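## Task

Each shelf spot carries a lot number printed on the shelf edge beneath it, and several spots may show the same number. Bring one cardboard box from lot 451 and one from lot 434 onto the desk, with nothing overhanging its edge. All other cardboard boxes stay on their own shelves. If the room has no box of a given lot, skip that lot. The robot must not fall over or finish leaning.

## Robot and tools

ROBOT. A simulated Hello Robot Stretch 3 with one arm: a two-wheeled base, a lift riding a mast, and a telescoping arm that reaches out to the robot's right side. The gripper can only go forward or back by driving the base. The base is 0.33 m long, 0.34 m wide, rounded at the rear, and pivots about the point between its drive wheels, 0.05 m behind the front edge. With arm retracted and wrist folded, the wrist pokes 0.06 m past the right side and a turn sweeps a 0.28 m radius; an unfolded, level gripper reaches outside that circle. Loose objects may occasionally get a brief shove.

FRAMES. Base frame: origin on the floor midway between the drive wheels, x forward, y left, z up, metres. hand_pose is reported in it, located where closed fingertips meet; with all wrist joints at zero its x axis is up, y points back toward the mast, z toward the rear. Odometry frame is the base frame at scene start; base_odometry counts wheel rotation only (slip looks like travel), heading in rad, -3.142 to 3.142, left positive. turned_by_wheels and turned_by_imu give turn since the previous result (rad, left positive); if they disagree by more than 0.15, believe the IMU. base_tilt is in degrees, forward and right positive, with a fixed bias up to about 4 degrees plus noise.

move. One action per call. Either base and/or joints (optionally with speeds, pace, contact_limits), or servos alone ("reboot" re-enables servos that switched off; they then hold in place). A call with no action just reports state and images.
- base: an object with exactly one key. translate_m is a straight-line offset in metres, -3 to 3, forward positive. rotate_rad is an in-place turn offset in radians, -6.4 to 6.4, left positive. No sideways motion. Offsets count from the base pose in the last reported state, or from where it is when the command arrives if a move was still running.
- joints: one object keyed by joint name, absolute targets. lift_m 0 to 1.1 m (tolerance 0.004); arm_m 0 to 0.52 m (0.004); wrist_yaw_rad -1.345 to 4.42 (0.02), 0 along the arm, positive swings toward the front; wrist_pitch_rad -1.57 to 0.451 (0.05), 0 level, negative tips fingers down; wrist_roll_rad -2.911 to 2.918 (0.02), 0 fingers side by side; gripper_m -0.089 to 0.179, larger is wider, fingertip gap is 0.007 less near closed and 0.025 less wide open; head_pan_rad -3.953 to 1.73 (0.1), 0 forward, positive left, -1.57 looks along the arm; head_tilt_rad -1.53 to 0.419 (0.1), negative down.
- pace: "default" or "max". Top speeds default/max: translate 0.12/0.30 m/s, rotate 0.76/1.90 rad/s, lift 0.11/0.15 m/s, arm 0.14/0.40 m/s. The base is capped at 0.10 m/s and 0.63 rad/s unless lift_m < 0.30, arm_m < 0.03 and wrist_yaw_rad > 2.54 together. speeds: per-key top speed, no higher than max. gripper has one fixed speed.
- contact_limits: only next to the command it guards. arm_m: motor_effort percent (1-100) that halts it (reads negative when retracting). lift_m: {"down": n, "up": n}, 1-100, percent of force beyond free motion; below about 12 it may trip in free air; if omitted, roughly 32-47 down and 21-36 up. translate_m / rotate_rad: wheel effort in either direction; without one the base never contact-stops.
- cameras: list of head_camera, nav_camera, wrist_camera or all; omitted means all, [] none. blocking: true (default) waits until everything rests; false returns in about 0.5 s while motion continues. A later move replaces only the targets it names.
No action exceeds 15 s; a move times out after 14 s. Unknown keys make a call invalid; out-of-range values get it refused. A refusal, or an uncommanded stop appearing, cancels the remaining move, wait and finished_scene calls of that reply; an invalid call does not.

wait: seconds 0 to 10, no new command; returns early if running moves settle. stop: brakes all running motions, which then report "stopped" and may keep pressing. zoom_image: camera plus region [x0, y0, x1, y1] in pixels, top-left origin, at most 504 by 504, on that camera's latest image. finished_scene: scene = current scene number; irreversible. After ending the first scene, make no further call in that reply.

RESULTS. "move" line: done, or the worst status. base_status/joint_status: moving, done, off_target (resting away from target, maybe still pushing), contact_stop (that joint goes slack until commanded again), time_out, torque_fault, stopped. on_its_own lists unrequested behaviour; "held at" is a target, not a reading. motor_effort in percent, positive toward higher values, bracket = peak of last action; wrist pitch tops out near 45, roll near 72. lidar_m: 12 distances, 30-degree sectors, first straight ahead then counterclockwise (4th left, 7th behind, 10th right), plane 0.17 m up, "-" = nothing or closer than 0.15. wrist_depth_mm and head_depth_mm: 7x7 median depths (45-1000 and 280-4000 mm). head_camera images are rotated: turn a quarter clockwise; nav_camera: a quarter counterclockwise. Calibration lines give OpenCV intrinsics and T_world_to_cam from the base frame.

GRIPPING. Close to a gripper_m below the object width; re-send to squeeze again. Release at 0.05 above width or fully open. Readings do not prove a hold; check images.

AVOID. Before folding (wrist_yaw_rad 3.0) or unfolding, put lift_m within 0.32-0.95, wrist_pitch_rad -0.4, roll near 0; folded, lift may go to 0.25. With yaw below -0.4 keep pitch at -0.5 or lower. Pushing on rigid things with the gripper above about 0.45 m, or driving while holding or hooking something fixed, can tip the robot; if tilt appears, pull away. Wrist and head never contact-stop and can overheat into torque_fault. Avoid drops, releasing moving objects, slams and hard shoves. Time passes while you think.

Each tool is called after ">>>" as name([rows], argument=value, ...), one row to a line, values as JSON.

## Session

>>> move(joints={"head_pan_rad": 0, "head_tilt_rad": -0.3}, cameras=["head_camera","nav_camera"], pace="max")

>>> move(joints={"head_pan_rad": -1.57}, cameras=["head_camera","nav_camera"], pace="max")

>>> move(joints={"head_pan_rad": -3.14}, cameras=["head_camera","nav_camera"], pace="max")

>>> move(joints={"head_pan_rad": 1.5}, cameras=["head_camera","nav_camera"], pace="max")

Scene clock: 0.70 s.
move: done
base_odometry: x=+0.000 y=+0.000 heading=+0.000
turned_by_wheels: +0.000
turned_by_imu: +0.000
base_tilt: forward=-0.2 right=-1.1
lidar_m: 0.72 0.72 0.85 1.53 2.66 1.26 1.01 1.11 1.82 1.63 1.39 0.83
head_depth_mm: 676 709 754 795 844 904 966 / 656 690 725 766 815 873 930 / 643 671 704 745 790 835 896 / 623 653 686 726 767 819 869 / 605 635 666 701 736 782 828 / 591 618 646 680 718 756 800 / 577 600 630 662 696 732 777
base_status: not commanded
joint_positions: lift_m=+0.374 arm_m=+0.001 wrist_yaw_rad=+3.009 wrist_pitch_rad=-0.462 wrist_roll_rad=+0.000 gripper_m=+0.037 head_pan_rad=+0.000 head_tilt_rad=-0.301
joint_status: all done
measured_speeds: all 0
motor_effort: left_wheel=-0.5(0.7) right_wheel=+0.6(1.1) lift_m=+23.7(23.8) arm_m=-5.1(5.1) wrist_yaw_rad=-0.8(1.1) wrist_pitch_rad=+2.0(2.0) wrist_roll_rad=-0.1(0.2) gripper_m=+0.2(0.8) head_pan_rad=+0.1(2.1) head_tilt_rad=-2.9(8.1)
hand_pose: x=+0.0076 y=+0.0712 z=+0.3774 quat_wxyz=(+0.207, +0.697, +0.116, +0.676) (m; base frame)
wrist_depth_mm: - 138 - - - 864 - / - 150 - - - 971 - / - 167 925 - - 947 - / 822 768 203 823 800 801 771 / 693 676 211 668 653 668 674 / 605 596 126 571 129 580 578 / 528 530 289 353 503 514 509
pictures: head_camera (sideways), nav_camera (sideways)
camera_calibration:
head_camera: T_world_to_cam=[[-0.245499, -0.0462634, -0.968292, 1.27727], [0.0407795, 0.997484, -0.0579972, 0.0749281], [0.968539, -0.0537247, -0.242994, 0.265962], [0, 0, 0, 1]] pos_world=[0.0529172, -0.00136005, 1.30574]
nav_camera: T_world_to_cam=[[0.270874, 0.0170542, 0.962464, -1.21128], [0.0143415, -0.999804, 0.0136796, 0.0322348], [0.962508, 0.0100977, -0.271065, 0.300189], [0, 0, 0, 1]] pos_world=[0.0387078, 0.0498547, 1.24674]

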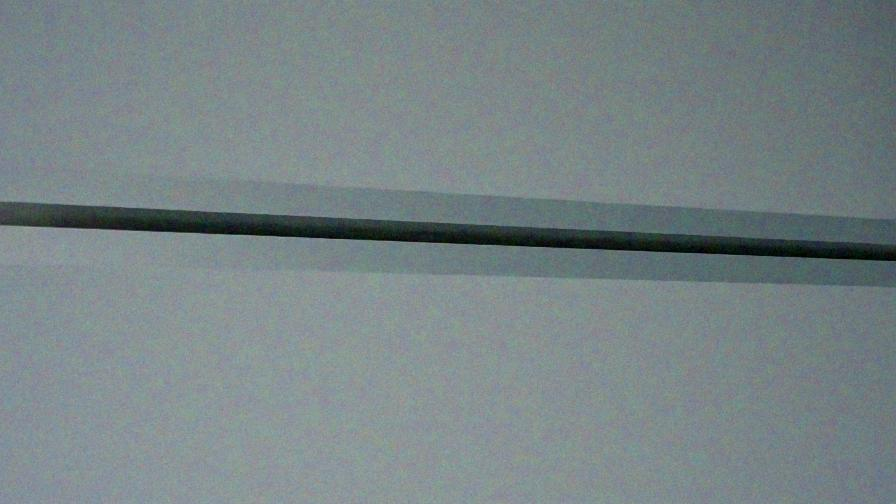

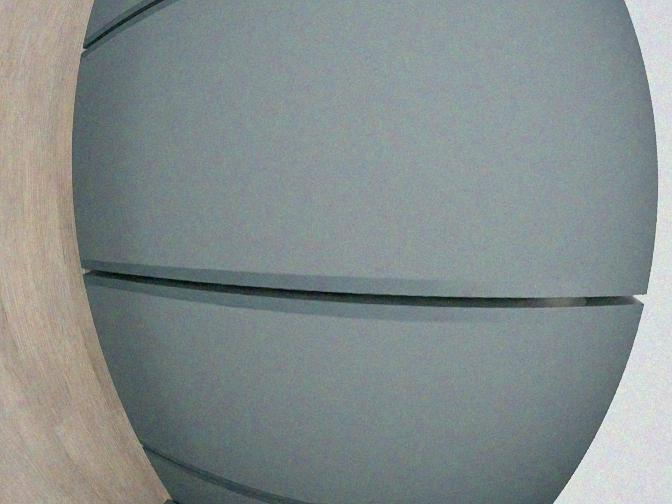

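Scene clock: 2.77 s.
move: done
base_odometry: x=+0.000 y=+0.000 heading=+0.000
turned_by_wheels: +0.000
turned_by_imu: +0.000
base_tilt: forward=-0.3 right=-1.2
lidar_m: 0.73 0.73 0.85 1.53 2.66 1.26 1.01 1.11 1.81 1.63 1.39 0.83
head_depth_mm: 1806 1816 1871 1983 2431 2037 1555 / 1902 2036 2117 2152 2206 1996 1547 / 1854 1980 2106 2217 2302 1939 1548 / 1719 1943 2044 2138 2145 1902 1537 / 1429 1475 1561 1663 1755 1811 1529 / 1610 1819 1922 2018 2053 1868 1525 / 1651 1774 1869 1929 1916 1868 1514
base_status: not commanded
joint_positions: lift_m=+0.374 arm_m=+0.001 wrist_yaw_rad=+3.009 wrist_pitch_rad=-0.462 wrist_roll_rad=+0.000 gripper_m=+0.037 head_pan_rad=-1.578 head_tilt_rad=-0.301
joint_status: all done
measured_speeds: translate_m=+0.000 rotate_rad=+0.000 lift_m=+0.000 arm_m=+0.000 wrist_yaw_rad=+0.000 wrist_pitch_rad=+0.000 wrist_roll_rad=+0.000 head_pan_rad=+0.024 head_tilt_rad=+0.000
motor_effort: left_wheel=-0.2(1.0) right_wheel=+1.0(1.2) lift_m=+23.3(23.9) arm_m=-7.3(8.2) wrist_yaw_rad=-0.9(2.1) wrist_pitch_rad=+1.9(2.1) wrist_roll_rad=-0.1(0.3) gripper_m=+0.5(0.8) head_pan_rad=+3.4(6.2) head_tilt_rad=-2.0(3.8)
hand_pose: x=+0.0076 y=+0.0712 z=+0.3774 quat_wxyz=(+0.207, +0.697, +0.116, +0.676) (m; base frame)
wrist_depth_mm: - 138 - - - 860 - / - 151 - - - 972 - / - 167 941 - - 945 - / 828 769 203 807 803 803 761 / 699 676 211 670 657 677 667 / 602 600 126 572 129 584 584 / 529 539 288 353 503 511 511
pictures: head_camera (sideways), nav_camera (sideways)
camera_calibration:
head_camera: T_world_to_cam=[[-0.0444386, 0.245918, -0.968272, 1.27602], [0.997157, -0.0481195, -0.0579855, 0.0690486], [-0.0608524, -0.968096, -0.24308, 0.272343], [0, 0, 0, 1]] pos_world=[0.00442515, -0.04682, 1.30574]
nav_camera: T_world_to_cam=[[0.0150476, -0.271097, 0.962434, -1.20969], [-0.999882, -0.00697777, 0.0136676, 0.0384359], [0.00301039, -0.962527, -0.27117, 0.306158], [0, 0, 0, 1]] pos_world=[0.0557128, -0.0329909, 1.24674]

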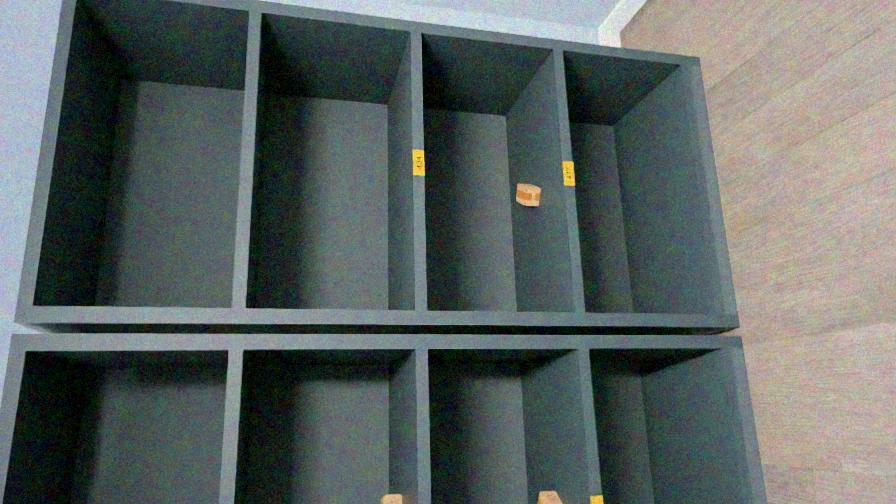

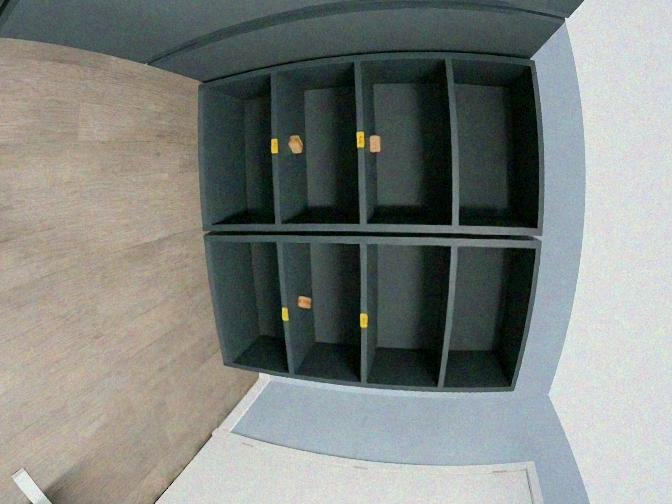

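Scene clock: 4.83 s.
move: done
base_odometry: x=+0.000 y=+0.000 heading=+0.000
turned_by_wheels: +0.000
turned_by_imu: +0.000
base_tilt: forward=-0.4 right=-1.2
lidar_m: 0.73 0.73 0.85 1.53 2.66 1.25 1.01 1.11 1.81 1.62 1.40 0.83
head_depth_mm: 1527 1600 1686 1786 1352 1796 1563 / 1476 1551 1637 1720 1338 1064 1458 / 1435 1501 1584 1683 1320 1056 1487 / 1392 1464 1537 1621 1319 995 1495 / 1356 1425 1485 1568 1310 988 1533 / 1328 1384 1453 1526 1286 942 1396 / 1303 1351 1406 1470 1284 895 1523
base_status: not commanded
joint_positions: lift_m=+0.374 arm_m=+0.001 wrist_yaw_rad=+3.009 wrist_pitch_rad=-0.462 wrist_roll_rad=+0.000 gripper_m=+0.037 head_pan_rad=-3.148 head_tilt_rad=-0.301
joint_status: all done
measured_speeds: translate_m=+0.000 rotate_rad=+0.000 lift_m=+0.000 arm_m=+0.000 wrist_yaw_rad=+0.000 wrist_pitch_rad=+0.000 wrist_roll_rad=+0.000 head_pan_rad=+0.024 head_tilt_rad=+0.000
motor_effort: left_wheel=-0.2(0.8) right_wheel=+0.8(1.1) lift_m=+23.0(24.1) arm_m=-10.8(11.0) wrist_yaw_rad=-0.3(1.5) wrist_pitch_rad=+1.8(2.0) wrist_roll_rad=-0.1(0.3) gripper_m=+0.1(1.0) head_pan_rad=+3.3(4.4) head_tilt_rad=-0.5(2.3)
hand_pose: x=+0.0076 y=+0.0712 z=+0.3774 quat_wxyz=(+0.207, +0.697, +0.116, +0.676) (m; base frame)
wrist_depth_mm: - 139 - - - 863 - / - 151 - - - 981 - / - 167 936 - - 945 - / 838 774 203 810 796 792 766 / 688 676 211 662 659 676 669 / 603 602 126 580 128 580 582 / 525 527 289 356 508 506 508
pictures: head_camera (sideways), nav_camera (sideways)
camera_calibration:
head_camera: T_world_to_cam=[[0.24589, 0.0446332, -0.968269, 1.27425], [-0.0472957, -0.997197, -0.0579773, 0.0754459], [-0.968143, 0.0600511, -0.24309, 0.27789], [0, 0, 0, 1]] pos_world=[-0.0407196, 0.00167316, 1.30574]
nav_camera: T_world_to_cam=[[-0.271087, -0.0152648, 0.962434, -1.20796], [-0.00780527, 0.999876, 0.0136602, 0.0324707], [-0.962523, -0.00380897, -0.271172, 0.312008], [0, 0, 0, 1]] pos_world=[-0.0268928, -0.0497175, 1.24674]

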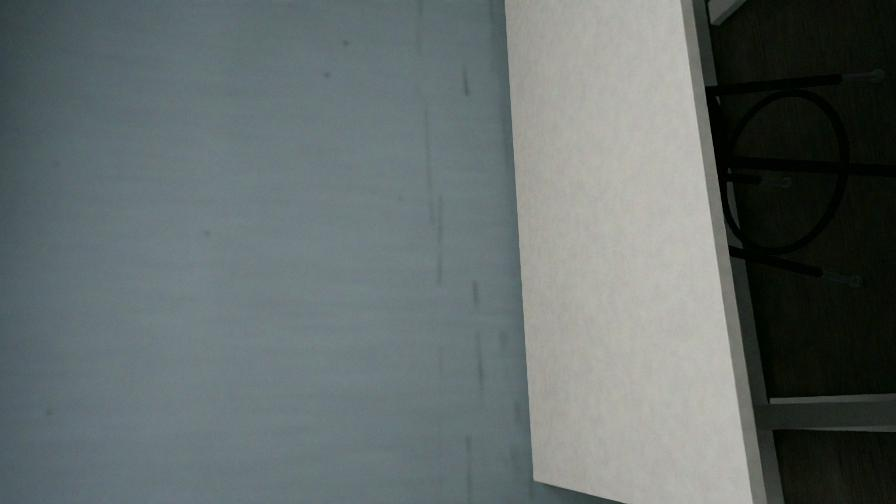

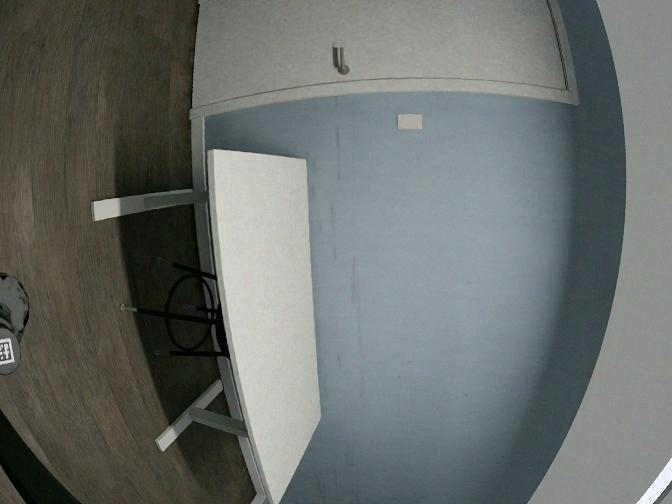

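Scene clock: 8.00 s.
move: done
base_odometry: x=+0.000 y=+0.000 heading=+0.000
turned_by_wheels: +0.000
turned_by_imu: +0.000
base_tilt: forward=-0.4 right=-1.2
lidar_m: 0.72 0.73 0.85 1.53 2.66 1.26 1.01 1.11 1.82 1.63 1.39 0.83
head_depth_mm: 1060 1071 1087 1100 1121 1134 1150 / 1276 1291 1306 1325 1349 1382 1407 / 2494 1633 1633 1667 1715 1758 1546 / 2429 2528 2632 2782 2852 2017 1551 / 2338 2474 2557 2724 2778 1966 1532 / 2268 2380 2507 2612 2671 1979 1515 / 2191 2316 2419 2490 2616 1959 1520
base_status: not commanded
joint_positions: lift_m=+0.374 arm_m=+0.001 wrist_yaw_rad=+3.009 wrist_pitch_rad=-0.462 wrist_roll_rad=+0.000 gripper_m=+0.037 head_pan_rad=+1.508 head_tilt_rad=-0.301
joint_status: all done
measured_speeds: translate_m=+0.000 rotate_rad=+0.000 lift_m=+0.000 arm_m=+0.000 wrist_yaw_rad=+0.000 wrist_pitch_rad=+0.000 wrist_roll_rad=+0.000 head_pan_rad=-0.024 head_tilt_rad=+0.000
motor_effort: left_wheel=-0.5(0.8) right_wheel=-0.1(1.1) lift_m=+23.9(24.3) arm_m=-13.7(13.7) wrist_yaw_rad=-0.3(1.6) wrist_pitch_rad=+2.0(2.1) wrist_roll_rad=-0.1(0.3) gripper_m=+0.1(1.1) head_pan_rad=-3.0(6.2) head_tilt_rad=+1.5(1.6)
hand_pose: x=+0.0076 y=+0.0712 z=+0.3774 quat_wxyz=(+0.207, +0.697, +0.116, +0.676) (m; base frame)
wrist_depth_mm: - 139 - - - 856 - / - 150 - - - 957 - / - 167 920 - - 928 - / 840 765 204 807 807 780 771 / 706 674 211 665 656 665 655 / 605 599 126 571 129 581 579 / 530 541 287 354 504 511 511
pictures: head_camera (sideways), nav_camera (sideways)
camera_calibration:
head_camera: T_world_to_cam=[[0.0308344, -0.24801, -0.968267, 1.27555], [-0.992984, 0.10304, -0.0580141, 0.0812597], [0.114159, 0.963262, -0.243093, 0.271304], [0, 0, 0, 1]] pos_world=[0.010387, 0.0466404, 1.30574]
nav_camera: T_world_to_cam=[[-0.000108813, 0.271503, 0.962438, -1.2096], [0.998748, -0.0481071, 0.0136839, 0.0263055], [0.0500153, 0.961234, -0.271158, 0.305877], [0, 0, 0, 1]] pos_world=[-0.0417027, 0.0356563, 1.24674]

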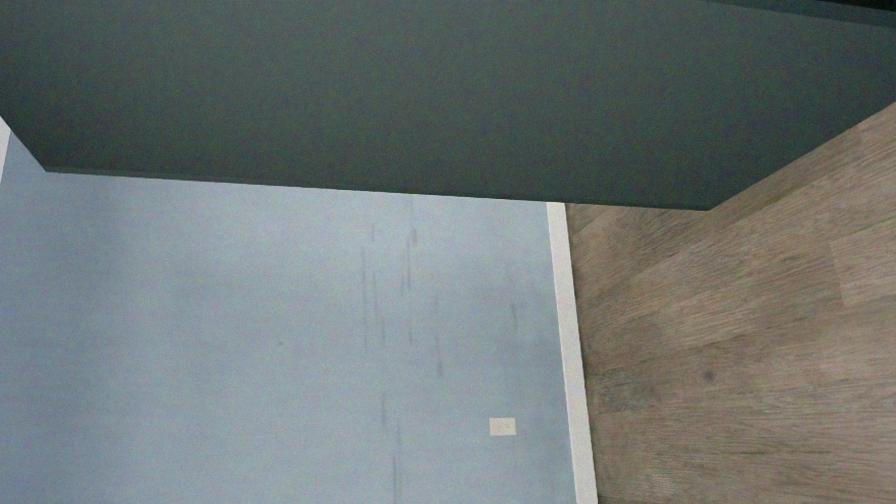

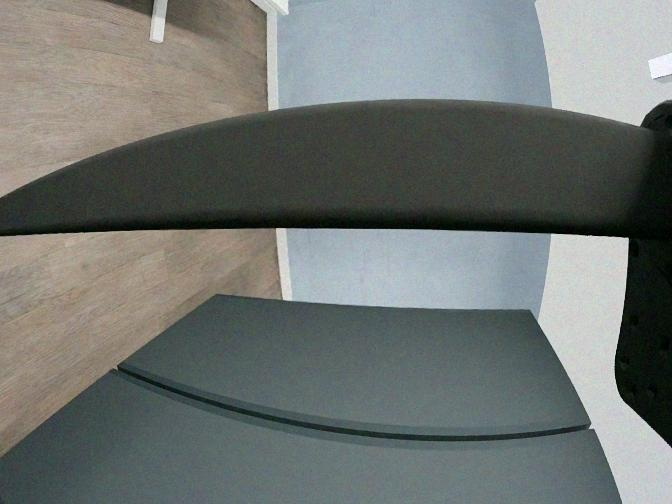

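>>> move(joints={"head_pan_rad": -1.35, "head_tilt_rad": -0.35}, cameras=["head_camera"], pace="max")

>>> zoom_image(camera="head_camera", region=[340, 20, 640, 220])

>>> zoom_image(camera="head_camera", region=[340, 280, 640, 480])

Scene clock: 18.10 s.
move: done
base_odometry: x=+0.000 y=+0.000 heading=+0.000
turned_by_wheels: +0.000
turned_by_imu: +0.000
base_tilt: forward=-0.4 right=-1.2
lidar_m: 0.72 0.73 0.85 1.53 2.66 1.26 1.01 1.11 1.81 1.62 1.39 0.83
head_depth_mm: 1797 1868 1976 2116 2167 1888 1490 / 1772 1876 1977 2110 2139 1871 1489 / 1401 1556 1584 1705 1914 1847 1473 / 1774 1836 1960 2068 2106 1832 1467 / 1759 1849 1954 2045 2189 1850 1461 / 1752 1829 1939 2066 2187 1823 1454 / 1757 1813 1905 2010 2028 1821 1453
base_status: not commanded
joint_positions: lift_m=+0.374 arm_m=+0.001 wrist_yaw_rad=+3.009 wrist_pitch_rad=-0.462 wrist_roll_rad=+0.000 gripper_m=+0.037 head_pan_rad=-1.358 head_tilt_rad=-0.350
joint_status: all done
measured_speeds: translate_m=+0.000 rotate_rad=+0.000 lift_m=+0.000 arm_m=+0.000 wrist_yaw_rad=+0.000 wrist_pitch_rad=+0.000 wrist_roll_rad=+0.000 head_pan_rad=+0.024 head_tilt_rad=+0.000
motor_effort: left_wheel=-0.8(0.8) right_wheel=+0.3(1.2) lift_m=+24.4(24.8) arm_m=-12.5(13.6) wrist_yaw_rad=-0.3(1.5) wrist_pitch_rad=+1.9(2.0) wrist_roll_rad=-0.2(0.4) gripper_m=+0.9(1.0) head_pan_rad=+4.0(5.4) head_tilt_rad=-4.1(6.2)
hand_pose: x=+0.0076 y=+0.0712 z=+0.3774 quat_wxyz=(+0.207, +0.697, +0.116, +0.676) (m; base frame)
wrist_depth_mm: - 139 - - - 864 - / - 151 - - - 969 - / - 168 913 - - 941 - / 837 761 203 809 799 800 764 / 705 667 211 666 666 672 670 / 597 602 126 574 129 580 572 / 530 535 287 354 505 511 510
pictures: head_camera (sideways)
camera_calibration:
head_camera: T_world_to_cam=[[-0.106994, 0.276453, -0.955053, 1.25911], [0.983031, 0.173369, -0.0599438, 0.0716701], [0.149005, -0.94526, -0.290311, 0.332512], [0, 0, 0, 1]] pos_world=[0.014717, -0.0462008, 1.30335]

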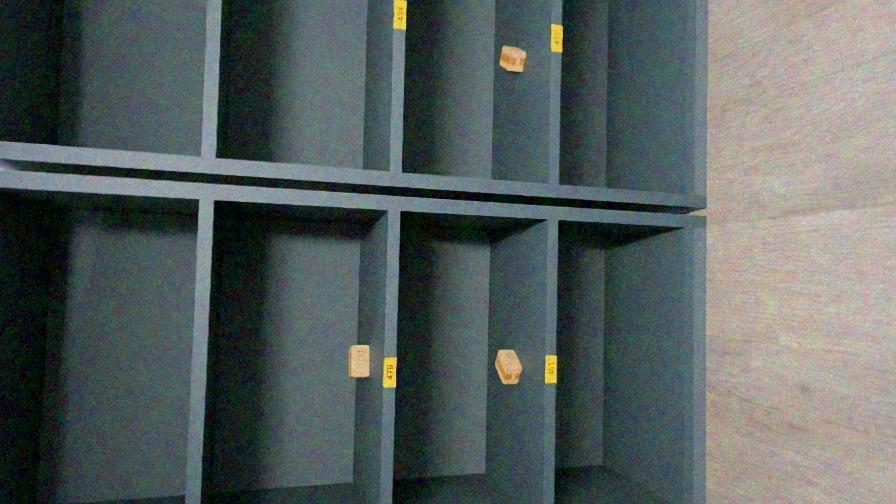

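Scaled by 1.680 from the camera's 896x504 image, which has a finer 1280x720 frame.

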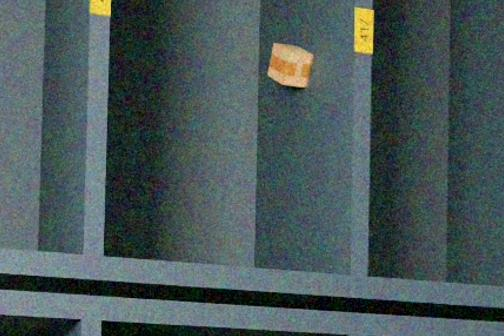

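Scaled by 1.680 from the camera's 896x504 image, which has a finer 1280x720 frame.

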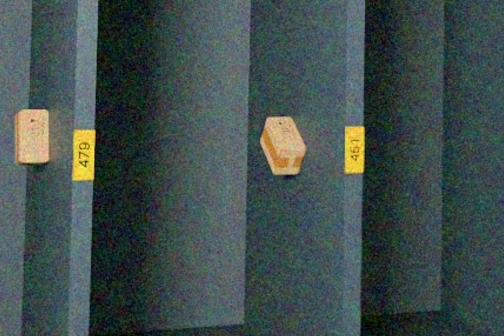

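>>> zoom_image(camera="head_camera", region=[520, 340, 580, 400])

>>> zoom_image(camera="head_camera", region=[370, 0, 430, 50])

>>> zoom_image(camera="head_camera", region=[530, 10, 590, 70])

Scaled by 8.400 from the camera's 896x504 image, which has a finer 1280x720 frame.

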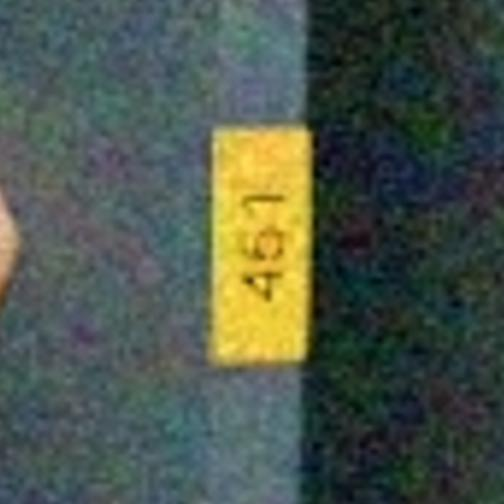

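Scaled by 8.400 from the camera's 896x504 image, which has a finer 1280x720 frame.

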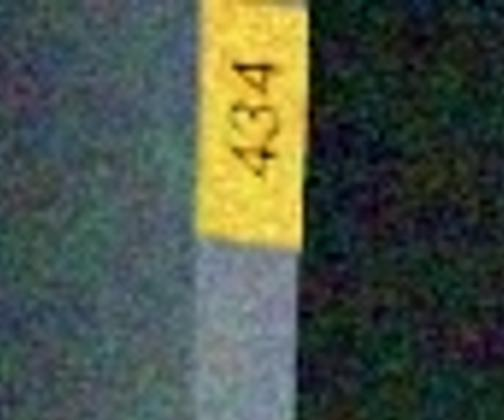

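Scaled by 8.400 from the camera's 896x504 image, which has a finer 1280x720 frame.

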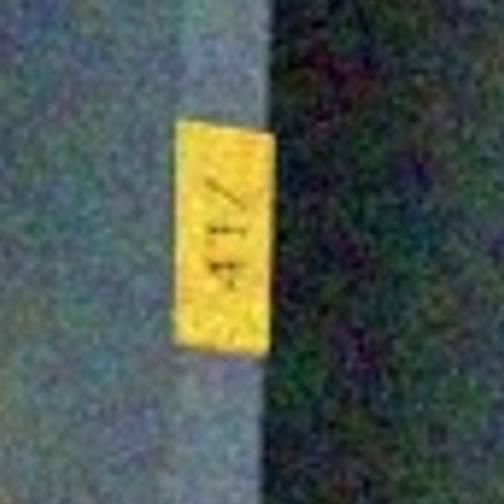

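>>> move(joints={"lift_m": 0.28, "head_pan_rad": 0.3, "head_tilt_rad": -0.4}, cameras=[], pace="max")

>>> move(base={"rotate_rad": -1.075}, cameras=["head_camera"], pace="max")

>>> move(base={"translate_m": 1.0}, joints={"head_pan_rad": 0.3, "head_tilt_rad": -0.7}, cameras=["head_camera"], pace="max")

Scene clock: 84.70 s.
move: done
base_odometry: x=+0.000 y=+0.000 heading=+0.000
turned_by_wheels: +0.000
turned_by_imu: +0.000
base_tilt: forward=-0.2 right=-1.2
lidar_m: 0.73 0.72 0.85 1.53 2.66 1.26 1.01 1.11 1.81 1.62 1.39 0.83
head_depth_mm: 578 613 664 710 767 825 900 / 581 618 659 709 765 838 920 / 583 623 663 710 770 834 914 / 587 625 667 720 774 842 925 / 591 628 674 724 783 850 931 / 594 633 678 725 788 859 944 / 599 639 683 735 793 868 948
base_status: not commanded
joint_positions: lift_m=+0.280 arm_m=+0.001 wrist_yaw_rad=+3.009 wrist_pitch_rad=-0.463 wrist_roll_rad=+0.000 gripper_m=+0.037 head_pan_rad=+0.308 head_tilt_rad=-0.402
joint_status: all done
measured_speeds: translate_m=+0.000 rotate_rad=+0.000 lift_m=+0.000 arm_m=+0.000 wrist_yaw_rad=+0.000 wrist_pitch_rad=+0.000 wrist_roll_rad=+0.000 head_pan_rad=-0.024 head_tilt_rad=+0.000
motor_effort: left_wheel=-0.2(0.7) right_wheel=-0.2(1.1) lift_m=+30.3(31.4) arm_m=-12.0(13.1) wrist_yaw_rad=+0.8(1.7) wrist_pitch_rad=+2.1(2.2) wrist_roll_rad=-0.1(0.3) gripper_m=+0.5(0.9) head_pan_rad=-3.6(4.8) head_tilt_rad=-1.0(7.7)
hand_pose: x=+0.0076 y=+0.0711 z=+0.2827 quat_wxyz=(+0.208, +0.697, +0.117, +0.676) (m; base frame)
wrist_depth_mm: - 139 - - - 851 - / - 151 - - - 918 - / 843 167 748 811 793 800 765 / 678 623 204 653 658 643 634 / 574 567 211 541 533 550 539 / 487 298 126 285 128 465 474 / 262 266 247 258 399 419 415
pictures: none
No camera images: "cameras" was empty.

Scene clock: 86.50 s.
move: done
base_odometry: x=+0.000 y=+0.000 heading=-1.075
turned_by_wheels: -1.075
turned_by_imu: -1.053
base_tilt: forward=-0.3 right=-1.4
lidar_m: 1.42 0.83 0.72 0.73 0.85 1.49 2.66 1.25 1.01 1.12 1.79 1.62
head_depth_mm: 1729 1828 1894 1981 2085 1771 1425 / 1507 1623 1811 1970 2172 1784 1412 / 1326 1446 1593 1756 1931 1768 1406 / 1123 1210 1314 1423 1569 1652 1395 / 973 1037 1098 1181 1279 1397 1388 / 856 900 958 1017 1087 1168 1265 / 768 804 842 889 945 1005 1071
base_status: done
joint_positions: lift_m=+0.280 arm_m=+0.001 wrist_yaw_rad=+3.009 wrist_pitch_rad=-0.463 wrist_roll_rad=+0.000 gripper_m=+0.037 head_pan_rad=+0.301 head_tilt_rad=-0.402
joint_status: not commanded
measured_speeds: all 0
motor_effort: left_wheel=+5.3(14.4) right_wheel=-8.6(14.9) lift_m=+26.2(31.4) arm_m=-12.8(13.3) wrist_yaw_rad=-1.5(2.1) wrist_pitch_rad=+2.1(2.3) wrist_roll_rad=+0.0(0.3) gripper_m=+0.6(0.9) head_pan_rad=-2.7(4.2) head_tilt_rad=+1.1(1.9)
hand_pose: x=+0.0076 y=+0.0711 z=+0.2827 quat_wxyz=(+0.208, +0.697, +0.117, +0.676) (m; base frame)
wrist_depth_mm: - 138 - - - - - / - 151 161 - - - - / 846 167 210 789 773 757 750 / 673 627 203 649 649 655 639 / 573 568 211 536 532 544 544 / 491 295 126 285 128 470 469 / 262 266 247 258 398 413 415
pictures: head_camera (sideways)
camera_calibration:
head_camera: T_world_to_cam=[[-0.313107, -0.145495, -0.938507, 1.23877], [-0.262147, 0.963045, -0.0618413, 0.0817646], [0.912821, 0.226663, -0.339677, 0.392156], [0, 0, 0, 1]] pos_world=[0.0513334, 0.0126048, 1.30086]

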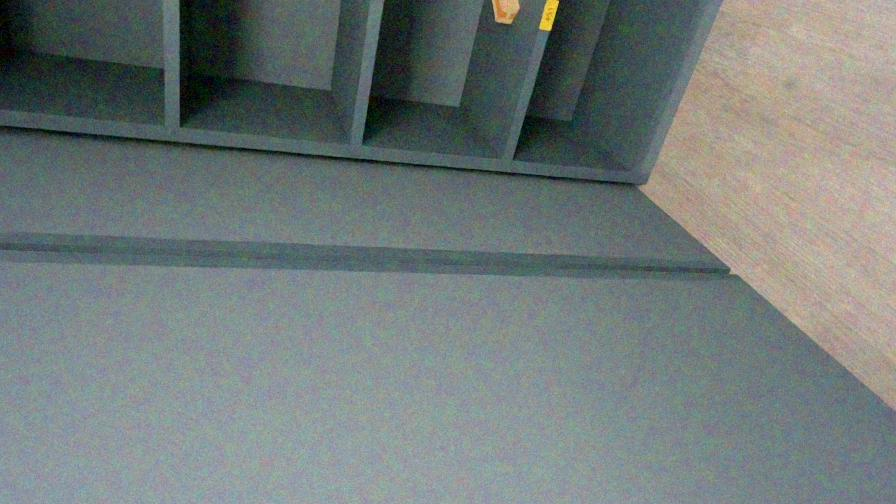

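Scene clock: 91.20 s.
move: done
base_odometry: x=+0.476 y=-0.879 heading=-1.075
turned_by_wheels: +0.000
turned_by_imu: +0.001
base_tilt: forward=-0.2 right=-1.2
lidar_m: 0.77 0.52 0.46 0.46 0.53 0.94 3.58 1.67 1.81 1.53 0.80 0.92
head_depth_mm: 911 977 711 1187 1000 1249 1136 / 830 957 781 1227 996 1310 1156 / 680 789 826 1124 1049 1301 1173 / 633 708 815 938 1112 1303 1172 / 593 660 741 847 995 1196 1168 / 523 574 634 712 810 943 1093 / 468 510 556 615 686 776 912
base_status: done
joint_positions: lift_m=+0.280 arm_m=+0.001 wrist_yaw_rad=+3.009 wrist_pitch_rad=-0.463 wrist_roll_rad=+0.000 gripper_m=+0.037 head_pan_rad=+0.300 head_tilt_rad=-0.700
joint_status: all done
measured_speeds: all 0
motor_effort: left_wheel=+4.3(16.2) right_wheel=+2.4(10.4) lift_m=+24.1(26.6) arm_m=-9.8(13.0) wrist_yaw_rad=-0.4(1.7) wrist_pitch_rad=+2.2(2.2) wrist_roll_rad=+0.1(0.3) gripper_m=+0.6(1.0) head_pan_rad=-3.1(4.8) head_tilt_rad=+2.1(6.9)
hand_pose: x=+0.0076 y=+0.0711 z=+0.2827 quat_wxyz=(+0.208, +0.697, +0.117, +0.676) (m; base frame)
wrist_depth_mm: - 139 - - - - 418 / - 151 162 - - - 453 / - 167 175 - - 520 480 / 683 632 197 633 - 567 - / 565 561 211 546 532 542 539 / 487 297 126 286 129 472 469 / 262 267 247 258 402 414 413
pictures: head_camera (sideways)
camera_calibration:
head_camera: T_world_to_cam=[[-0.562105, -0.222294, -0.796633, 1.05521], [-0.280384, 0.957382, -0.0693105, 0.091597], [0.778089, 0.184403, -0.600477, 0.732222], [0, 0, 0, 1]] pos_world=[0.0490866, 0.0118491, 1.28665]

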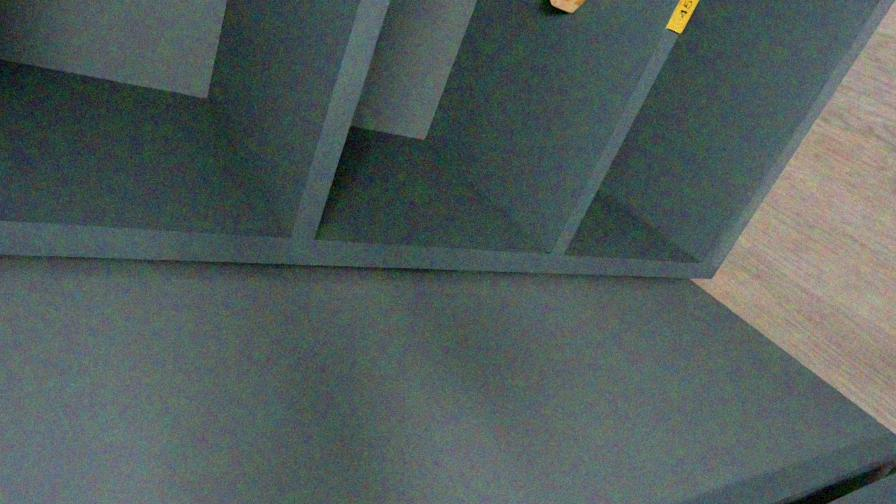

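>>> move(base={"rotate_rad": 1.285}, joints={"head_pan_rad": -1.57, "head_tilt_rad": -0.5, "lift_m": 0.4}, cameras=["head_camera"], pace="max")

>>> move(joints={"wrist_yaw_rad": 0, "lift_m": 0.62, "gripper_m": 0.17}, cameras=["head_camera","wrist_camera"], pace="max")

Scene clock: 102.77 s.
move: done
base_odometry: x=+0.476 y=-0.879 heading=+0.210
turned_by_wheels: +1.285
turned_by_imu: +1.263
base_tilt: forward=-0.3 right=-1.1
lidar_m: 0.46 0.47 0.63 1.64 2.66 1.66 1.81 1.53 0.80 1.11 0.66 0.48
head_depth_mm: 802 1005 1067 797 1120 970 1097 / 826 995 1064 787 1253 966 1246 / 852 992 1064 777 1254 957 1236 / 882 984 1049 770 1240 952 1233 / 910 985 1046 812 1225 948 1224 / 911 983 1045 804 1224 939 1220 / 905 979 1037 794 1165 934 1184
base_status: done
joint_positions: lift_m=+0.400 arm_m=+0.001 wrist_yaw_rad=+3.009 wrist_pitch_rad=-0.463 wrist_roll_rad=+0.000 gripper_m=+0.037 head_pan_rad=-1.574 head_tilt_rad=-0.497
joint_status: all done
measured_speeds: all 0
motor_effort: left_wheel=-6.3(14.7) right_wheel=+8.3(12.8) lift_m=+24.9(33.6) arm_m=-12.1(12.1) wrist_yaw_rad=+0.4(1.9) wrist_pitch_rad=+2.2(2.3) wrist_roll_rad=-0.1(0.3) gripper_m=+0.6(1.1) head_pan_rad=+3.5(5.4) head_tilt_rad=-3.9(8.3)
hand_pose: x=+0.0076 y=+0.0710 z=+0.4026 quat_wxyz=(+0.208, +0.697, +0.117, +0.676) (m; base frame)
wrist_depth_mm: - 139 - - - - - / - 151 - - - - - / - 167 964 - - - - / 880 805 203 855 834 800 - / 737 707 212 691 684 709 - / 624 629 126 597 129 611 - / 547 559 290 381 527 536 532
pictures: head_camera (sideways)
camera_calibration:
head_camera: T_world_to_cam=[[-0.0448511, 0.429571, -0.901918, 1.18934], [0.997386, -0.0319384, -0.0648104, 0.0778943], [-0.0566466, -0.902468, -0.427016, 0.511653], [0, 0, 0, 1]] pos_world=[0.00463592, -0.0466674, 1.29622]

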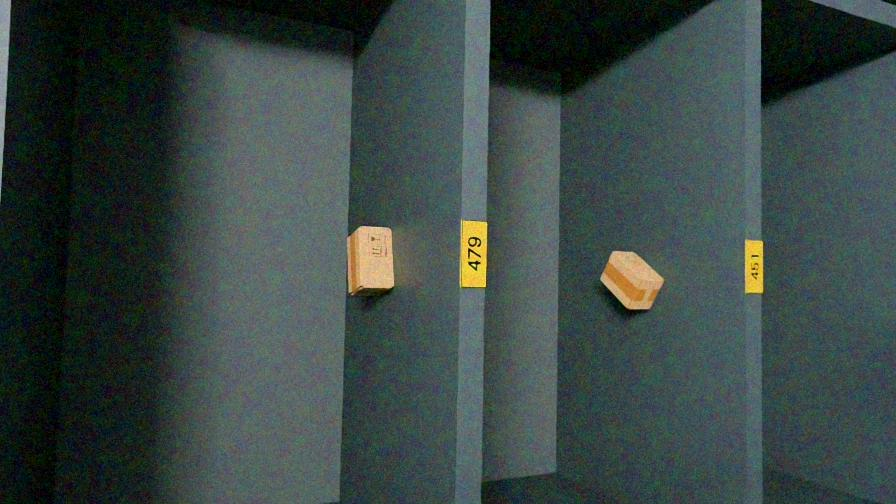

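Scene clock: 105.03 s.
move: done
base_odometry: x=+0.476 y=-0.879 heading=+0.210
turned_by_wheels: +0.000
turned_by_imu: +0.000
base_tilt: forward=-0.3 right=-1.2
lidar_m: 0.45 0.47 0.63 1.64 2.66 1.66 1.81 1.53 0.80 1.11 0.66 0.47
head_depth_mm: 828 1001 1065 789 1121 965 1107 / 852 995 1064 782 1249 966 1244 / 883 991 1056 776 1243 986 1234 / 912 993 1053 765 1235 949 1224 / 910 992 1050 806 1225 975 1222 / 909 982 1046 795 1211 968 1222 / 908 980 1039 787 1161 960 1189
base_status: not commanded
joint_positions: lift_m=+0.620 arm_m=+0.001 wrist_yaw_rad=+0.003 wrist_pitch_rad=-0.463 wrist_roll_rad=+0.000 gripper_m=+0.170 head_pan_rad=-1.570 head_tilt_rad=-0.500
joint_status: all done
measured_speeds: all 0
motor_effort: left_wheel=-6.4(7.0) right_wheel=+8.0(8.9) lift_m=+28.0(33.7) arm_m=-12.3(13.4) wrist_yaw_rad=-4.2(8.5) wrist_pitch_rad=+2.2(2.3) wrist_roll_rad=+0.2(0.3) gripper_m=+0.9(84.1) head_pan_rad=+3.5(4.0) head_tilt_rad=-5.1(5.5)
hand_pose: x=-0.0209 y=-0.3640 z=+0.6226 quat_wxyz=(+0.689, +0.164, -0.688, -0.162) (m; base frame)
wrist_depth_mm: - - - 577 - - - / - - - - - - 529 / - - - - - - - / - - - - - - - / - 143 - - - 139 572 / - 124 - - - - - / - 755 758 751 734 743 106
pictures: head_camera (sideways), wrist_camera
camera_calibration:
head_camera: T_world_to_cam=[[-0.046533, 0.432243, -0.900556, 1.18761], [0.997503, -0.0278343, -0.0649022, 0.0779934], [-0.0531199, -0.901327, -0.429869, 0.515367], [0, 0, 0, 1]] pos_world=[0.00484086, -0.046653, 1.29612]
wrist_camera: T_world_to_cam=[[-0.998887, -0.0385872, -0.0271096, -0.0113809], [-0.00250301, 0.617435, -0.786618, 0.746998], [0.0470917, -0.785675, -0.616845, 0.265232], [0, 0, 0, 1]] pos_world=[-0.0219887, -0.253277, 0.7509]

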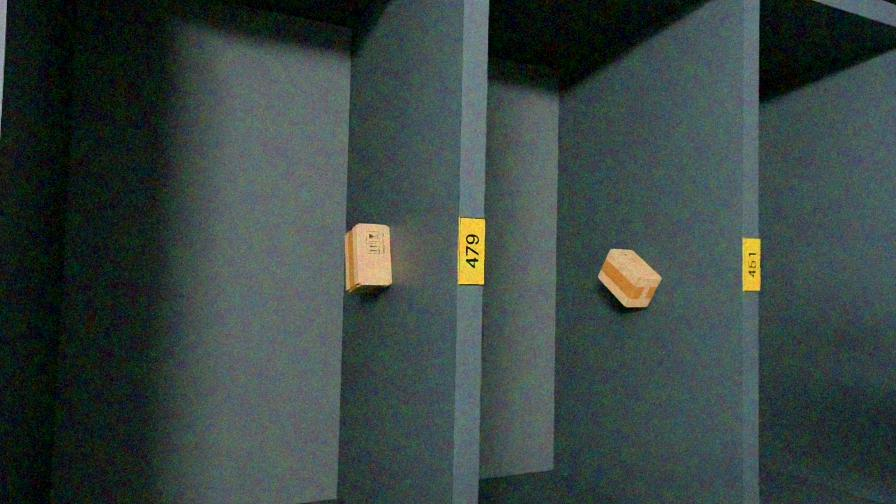

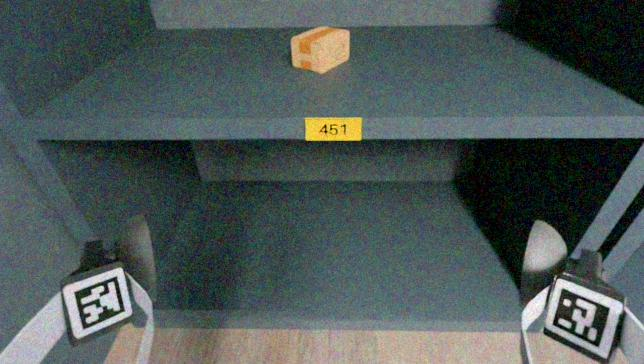

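>>> move(base={"rotate_rad": -0.76}, joints={"wrist_yaw_rad": -0.39}, cameras=[], pace="max")

>>> move(base={"translate_m": 0.165}, cameras=[], pace="max")

>>> move(base={"rotate_rad": 0.76}, joints={"lift_m": 0.56}, cameras=[], pace="max")

>>> move(joints={"arm_m": 0.2}, cameras=["head_camera","wrist_camera"], pace="max")

Scene clock: 154.37 s.
move: done
base_odometry: x=+0.476 y=-0.879 heading=-0.550
turned_by_wheels: -0.760
turned_by_imu: -0.748
base_tilt: forward=-0.3 right=-1.2
lidar_m: 0.52 0.45 0.46 0.53 0.93 3.58 1.66 1.81 1.53 0.80 0.91 0.77
head_depth_mm: 1247 1334 1454 1945 2039 1620 1330 / 1330 1451 1472 1597 1766 1610 1317 / 1321 1549 1424 1736 1749 1550 1305 / 1143 1406 1249 1638 1286 1510 1303 / 688 754 824 888 1005 1118 1235 / 651 707 776 849 977 1034 1184 / 718 809 904 837 1136 965 1208
base_status: done
joint_positions: lift_m=+0.620 arm_m=+0.001 wrist_yaw_rad=-0.387 wrist_pitch_rad=-0.463 wrist_roll_rad=+0.000 gripper_m=+0.170 head_pan_rad=-1.570 head_tilt_rad=-0.500
joint_status: all done
measured_speeds: all 0
motor_effort: left_wheel=+7.4(11.6) right_wheel=-8.7(13.8) lift_m=+26.6(26.7) arm_m=-12.8(13.4) wrist_yaw_rad=-3.4(7.3) wrist_pitch_rad=+2.2(2.3) wrist_roll_rad=+0.1(0.3) gripper_m=+0.4(1.0) head_pan_rad=+3.0(3.8) head_tilt_rad=-3.5(5.1)
hand_pose: x=-0.1040 y=-0.3477 z=+0.6226 quat_wxyz=(+0.644, +0.027, -0.706, -0.292) (m; base frame)
wrist_depth_mm: - - - - - - - / - - - - - - - / 493 - - - - - - / - - - - - - - / 872 146 - - - - - / - 126 883 884 871 843 855 / - 743 776 756 765 749 106
pictures: none
No camera images: "cameras" was empty.

Scene clock: 156.97 s.
move: done
base_odometry: x=+0.617 y=-0.966 heading=-0.550
turned_by_wheels: +0.000
turned_by_imu: +0.000
base_tilt: forward=-0.3 right=-1.1
lidar_m: 0.39 0.34 0.34 0.39 0.69 3.69 1.82 1.93 1.59 0.79 1.00 0.61
head_depth_mm: 1320 1442 1487 1619 1783 1622 1327 / 1068 1552 1310 1694 1445 1570 1319 / 686 763 1047 1479 1250 1501 1309 / 652 708 772 844 942 1065 1209 / 716 785 856 809 1047 1008 1223 / 807 889 970 742 1163 940 1184 / 879 948 993 691 1155 934 824
base_status: done
joint_positions: lift_m=+0.620 arm_m=+0.001 wrist_yaw_rad=-0.387 wrist_pitch_rad=-0.463 wrist_roll_rad=+0.000 gripper_m=+0.170 head_pan_rad=-1.570 head_tilt_rad=-0.500
joint_status: not commanded
measured_speeds: all 0
motor_effort: left_wheel=+2.9(12.0) right_wheel=+6.3(9.1) lift_m=+30.6(30.6) arm_m=-11.8(13.1) wrist_yaw_rad=-1.5(4.0) wrist_pitch_rad=+2.1(2.3) wrist_roll_rad=+0.2(0.3) gripper_m=+0.4(1.0) head_pan_rad=+2.7(3.7) head_tilt_rad=-2.9(4.3)
hand_pose: x=-0.1040 y=-0.3477 z=+0.6226 quat_wxyz=(+0.644, +0.027, -0.706, -0.292) (m; base frame)
wrist_depth_mm: - - - - - - - / - - - - - - - / - - - - - - - / 844 - - - - - - / - 145 772 - - - - / - 124 837 881 872 834 864 / - 122 758 763 768 741 106
pictures: none
No camera images: "cameras" was empty.

Scene clock: 159.13 s.
move: done
base_odometry: x=+0.617 y=-0.966 heading=+0.210
turned_by_wheels: +0.760
turned_by_imu: +0.748
base_tilt: forward=-0.4 right=-1.1
lidar_m: 0.34 0.35 0.47 1.21 1.99 1.83 1.92 0.79 0.79 1.00 0.49 0.35
head_depth_mm: 827 893 973 738 1161 964 852 / 822 892 968 731 1147 960 848 / 818 888 953 722 1142 926 843 / 816 881 949 715 1130 945 837 / 813 880 949 706 1132 939 834 / 811 879 940 697 1125 935 830 / 785 851 865 690 893 872 810
base_status: done
joint_positions: lift_m=+0.560 arm_m=+0.001 wrist_yaw_rad=-0.387 wrist_pitch_rad=-0.463 wrist_roll_rad=+0.000 gripper_m=+0.170 head_pan_rad=-1.570 head_tilt_rad=-0.500
joint_status: all done
measured_speeds: all 0
motor_effort: left_wheel=-7.9(13.3) right_wheel=+7.6(12.2) lift_m=+30.4(31.5) arm_m=-12.6(13.4) wrist_yaw_rad=-3.9(3.9) wrist_pitch_rad=+2.2(2.3) wrist_roll_rad=-0.2(0.3) gripper_m=+0.5(1.2) head_pan_rad=+2.4(3.5) head_tilt_rad=-2.3(3.9)
hand_pose: x=-0.1041 y=-0.3477 z=+0.5626 quat_wxyz=(+0.644, +0.027, -0.706, -0.292) (m; base frame)
wrist_depth_mm: - - 446 - - - 456 / - - - - - - 497 / 305 315 331 - 977 - - / 299 318 - - 988 - - / - 143 - - - 643 846 / - 124 - - - 134 784 / - - - 665 688 686 106
pictures: none
No camera images: "cameras" was empty.

Scene clock: 160.83 s.
move: done
base_odometry: x=+0.617 y=-0.966 heading=+0.210
turned_by_wheels: +0.000
turned_by_imu: +0.000
base_tilt: forward=-0.2 right=-1.2
lidar_m: 0.34 0.35 0.47 1.22 1.99 1.82 1.93 0.80 0.79 1.00 0.49 0.35
head_depth_mm: 823 892 972 741 1161 966 853 / 819 889 964 728 1152 962 825 / 819 885 950 720 1143 927 601 / 819 883 952 712 1135 944 752 / 813 882 943 706 1132 942 834 / 811 876 943 699 1129 935 826 / 790 849 864 690 890 877 811
base_status: not commanded
joint_positions: lift_m=+0.560 arm_m=+0.200 wrist_yaw_rad=-0.388 wrist_pitch_rad=-0.464 wrist_roll_rad=+0.000 gripper_m=+0.170 head_pan_rad=-1.570 head_tilt_rad=-0.500
joint_status: all done
measured_speeds: all 0
motor_effort: left_wheel=-8.3(8.5) right_wheel=+7.8(8.5) lift_m=+29.0(30.9) arm_m=+13.1(15.3) wrist_yaw_rad=-2.8(3.8) wrist_pitch_rad=+2.2(2.3) wrist_roll_rad=-0.1(0.3) gripper_m=+0.7(1.0) head_pan_rad=+2.6(3.4) head_tilt_rad=-1.7(3.2)
hand_pose: x=-0.1041 y=-0.5471 z=+0.5626 quat_wxyz=(+0.644, +0.027, -0.706, -0.292) (m; base frame)
wrist_depth_mm: - - - - - - - / - - 285 334 - - - / 303 302 299 311 305 291 301 / 257 255 253 251 250 248 255 / 215 213 212 211 211 223 - / 123 141 184 192 209 - - / 116 165 181 - - - 106
pictures: head_camera (sideways), wrist_camera
camera_calibration:
head_camera: T_world_to_cam=[[-0.0466459, 0.432595, -0.900381, 1.1874], [0.997514, -0.0274846, -0.0648833, 0.0779846], [-0.0528148, -0.901169, -0.430238, 0.515853], [0, 0, 0, 1]] pos_world=[0.00484138, -0.0466513, 1.29611]
wrist_camera: T_world_to_cam=[[-0.938322, 0.344697, -0.02712, 0.11282], [0.232821, 0.571889, -0.786598, 0.812199], [-0.255628, -0.744397, -0.616869, 0.0793783], [0, 0, 0, 1]] pos_world=[-0.0629443, -0.444288, 0.6909]

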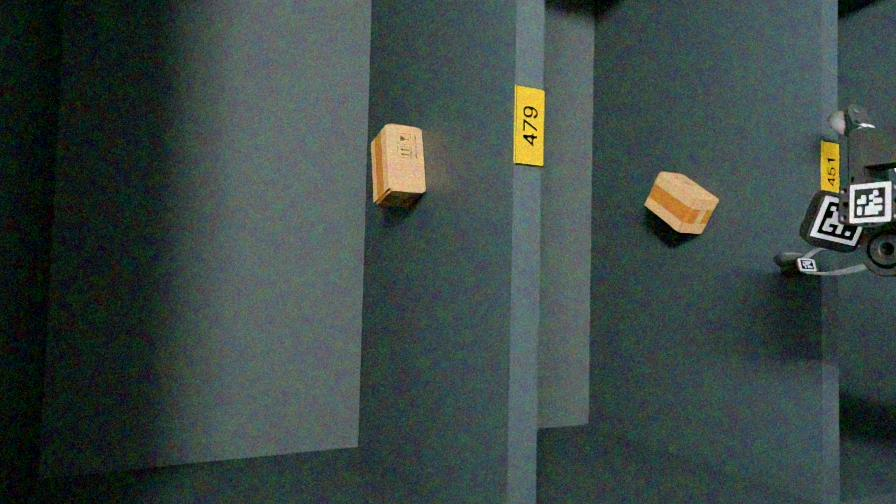

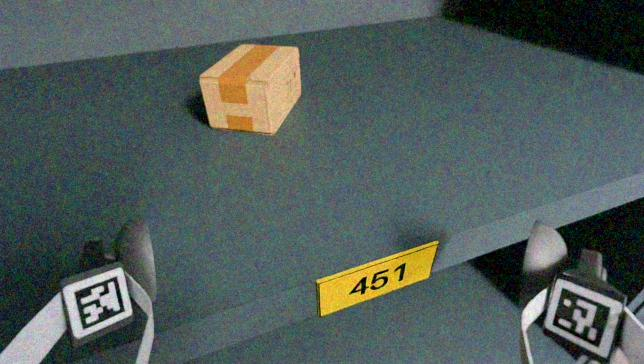

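>>> move(joints={"arm_m": 0.415}, cameras=["wrist_camera"])

>>> move(joints={"gripper_m": 0.02}, cameras=["wrist_camera"])

Scene clock: 186.37 s.
move: done
base_odometry: x=+0.617 y=-0.966 heading=+0.210
turned_by_wheels: +0.000
turned_by_imu: +0.000
base_tilt: forward=-0.3 right=-1.1
lidar_m: 0.34 0.35 0.47 1.21 1.99 1.82 1.92 0.79 0.79 1.00 0.49 0.35
head_depth_mm: 823 891 971 738 1155 967 853 / 822 887 968 729 1149 956 827 / 820 884 955 722 1141 684 647 / 817 884 945 714 1138 694 819 / 813 881 949 705 1133 939 832 / 814 876 947 696 1130 934 831 / 788 853 865 690 892 876 805
base_status: not commanded
joint_positions: lift_m=+0.560 arm_m=+0.415 wrist_yaw_rad=-0.388 wrist_pitch_rad=-0.464 wrist_roll_rad=+0.000 gripper_m=+0.170 head_pan_rad=-1.570 head_tilt_rad=-0.500
joint_status: all done
measured_speeds: all 0
motor_effort: left_wheel=-7.9(8.5) right_wheel=+7.3(9.0) lift_m=+23.6(25.6) arm_m=+13.0(14.8) wrist_yaw_rad=-1.5(4.1) wrist_pitch_rad=+2.2(2.3) wrist_roll_rad=-0.2(0.4) gripper_m=+0.8(1.1) head_pan_rad=+1.7(2.6) head_tilt_rad=-0.6(1.9)
hand_pose: x=-0.1041 y=-0.7621 z=+0.5626 quat_wxyz=(+0.644, +0.027, -0.706, -0.292) (m; base frame)
wrist_depth_mm: 274 293 318 - - - 465 / 293 316 333 - - - - / 304 315 311 294 302 300 302 / 255 253 252 169 230 246 245 / 214 213 211 142 151 207 206 / 179 141 177 126 130 174 178 / 116 157 157 130 154 154 106
pictures: wrist_camera
camera_calibration:
wrist_camera: T_world_to_cam=[[-0.938322, 0.344697, -0.02712, 0.18693], [0.232821, 0.571889, -0.786598, 0.935155], [-0.255628, -0.744397, -0.616869, -0.080667], [0, 0, 0, 1]] pos_world=[-0.0629443, -0.659288, 0.6909]

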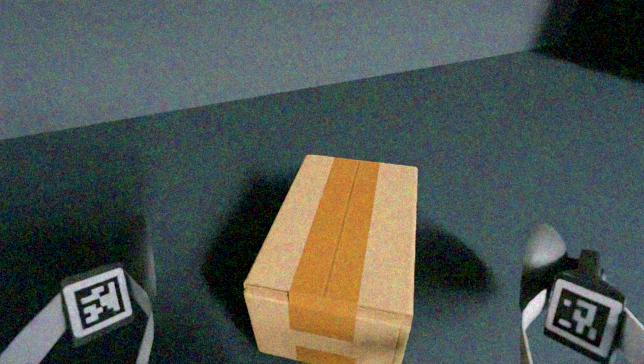

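Scene clock: 188.40 s.
move: done
base_odometry: x=+0.617 y=-0.966 heading=+0.210
turned_by_wheels: +0.000
turned_by_imu: +0.000
base_tilt: forward=-0.4 right=-1.1
lidar_m: 0.34 0.35 0.47 1.21 1.99 1.82 1.93 0.79 0.79 1.00 0.49 0.35
head_depth_mm: 823 891 970 737 1158 967 851 / 819 889 970 727 1147 961 825 / 816 888 951 720 1136 681 650 / 815 883 951 713 1135 695 814 / 810 883 942 706 1130 942 833 / 810 877 947 698 1133 938 829 / 789 852 865 689 889 877 806
base_status: not commanded
joint_positions: lift_m=+0.560 arm_m=+0.415 wrist_yaw_rad=-0.388 wrist_pitch_rad=-0.464 wrist_roll_rad=+0.000 gripper_m=+0.021 head_pan_rad=-1.570 head_tilt_rad=-0.500
joint_status: all done
measured_speeds: all 0
motor_effort: left_wheel=-7.2(8.5) right_wheel=+7.6(8.3) lift_m=+24.0(24.4) arm_m=+13.0(14.3) wrist_yaw_rad=-2.9(4.0) wrist_pitch_rad=+2.2(2.4) wrist_roll_rad=-0.1(0.3) gripper_m=-17.6(91.0) head_pan_rad=+2.0(2.3) head_tilt_rad=+0.6(1.1)
hand_pose: x=-0.1041 y=-0.7621 z=+0.5626 quat_wxyz=(+0.644, +0.027, -0.706, -0.292) (m; base frame)
wrist_depth_mm: 273 291 317 - - - 462 / 294 317 336 - - - - / 303 313 311 305 305 302 300 / 256 253 252 169 182 245 244 / 214 214 158 142 146 208 206 / 184 183 131 128 126 179 178 / 165 153 156 151 151 151 157
pictures: wrist_camera
camera_calibration:
wrist_camera: T_world_to_cam=[[-0.938276, 0.34482, -0.0271372, 0.187026], [0.232904, 0.57184, -0.78661, 0.935136], [-0.255721, -0.744378, -0.616854, -0.0806712], [0, 0, 0, 1]] pos_world=[-0.0629442, -0.659288, 0.6909]

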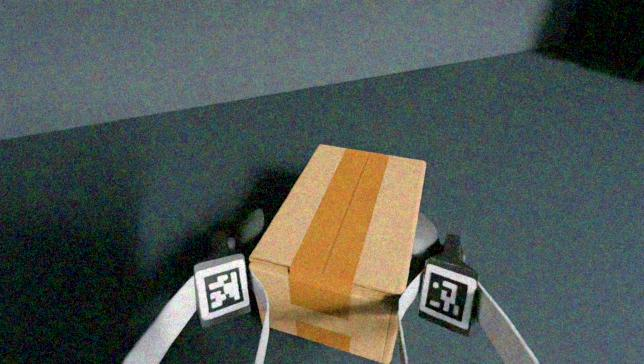

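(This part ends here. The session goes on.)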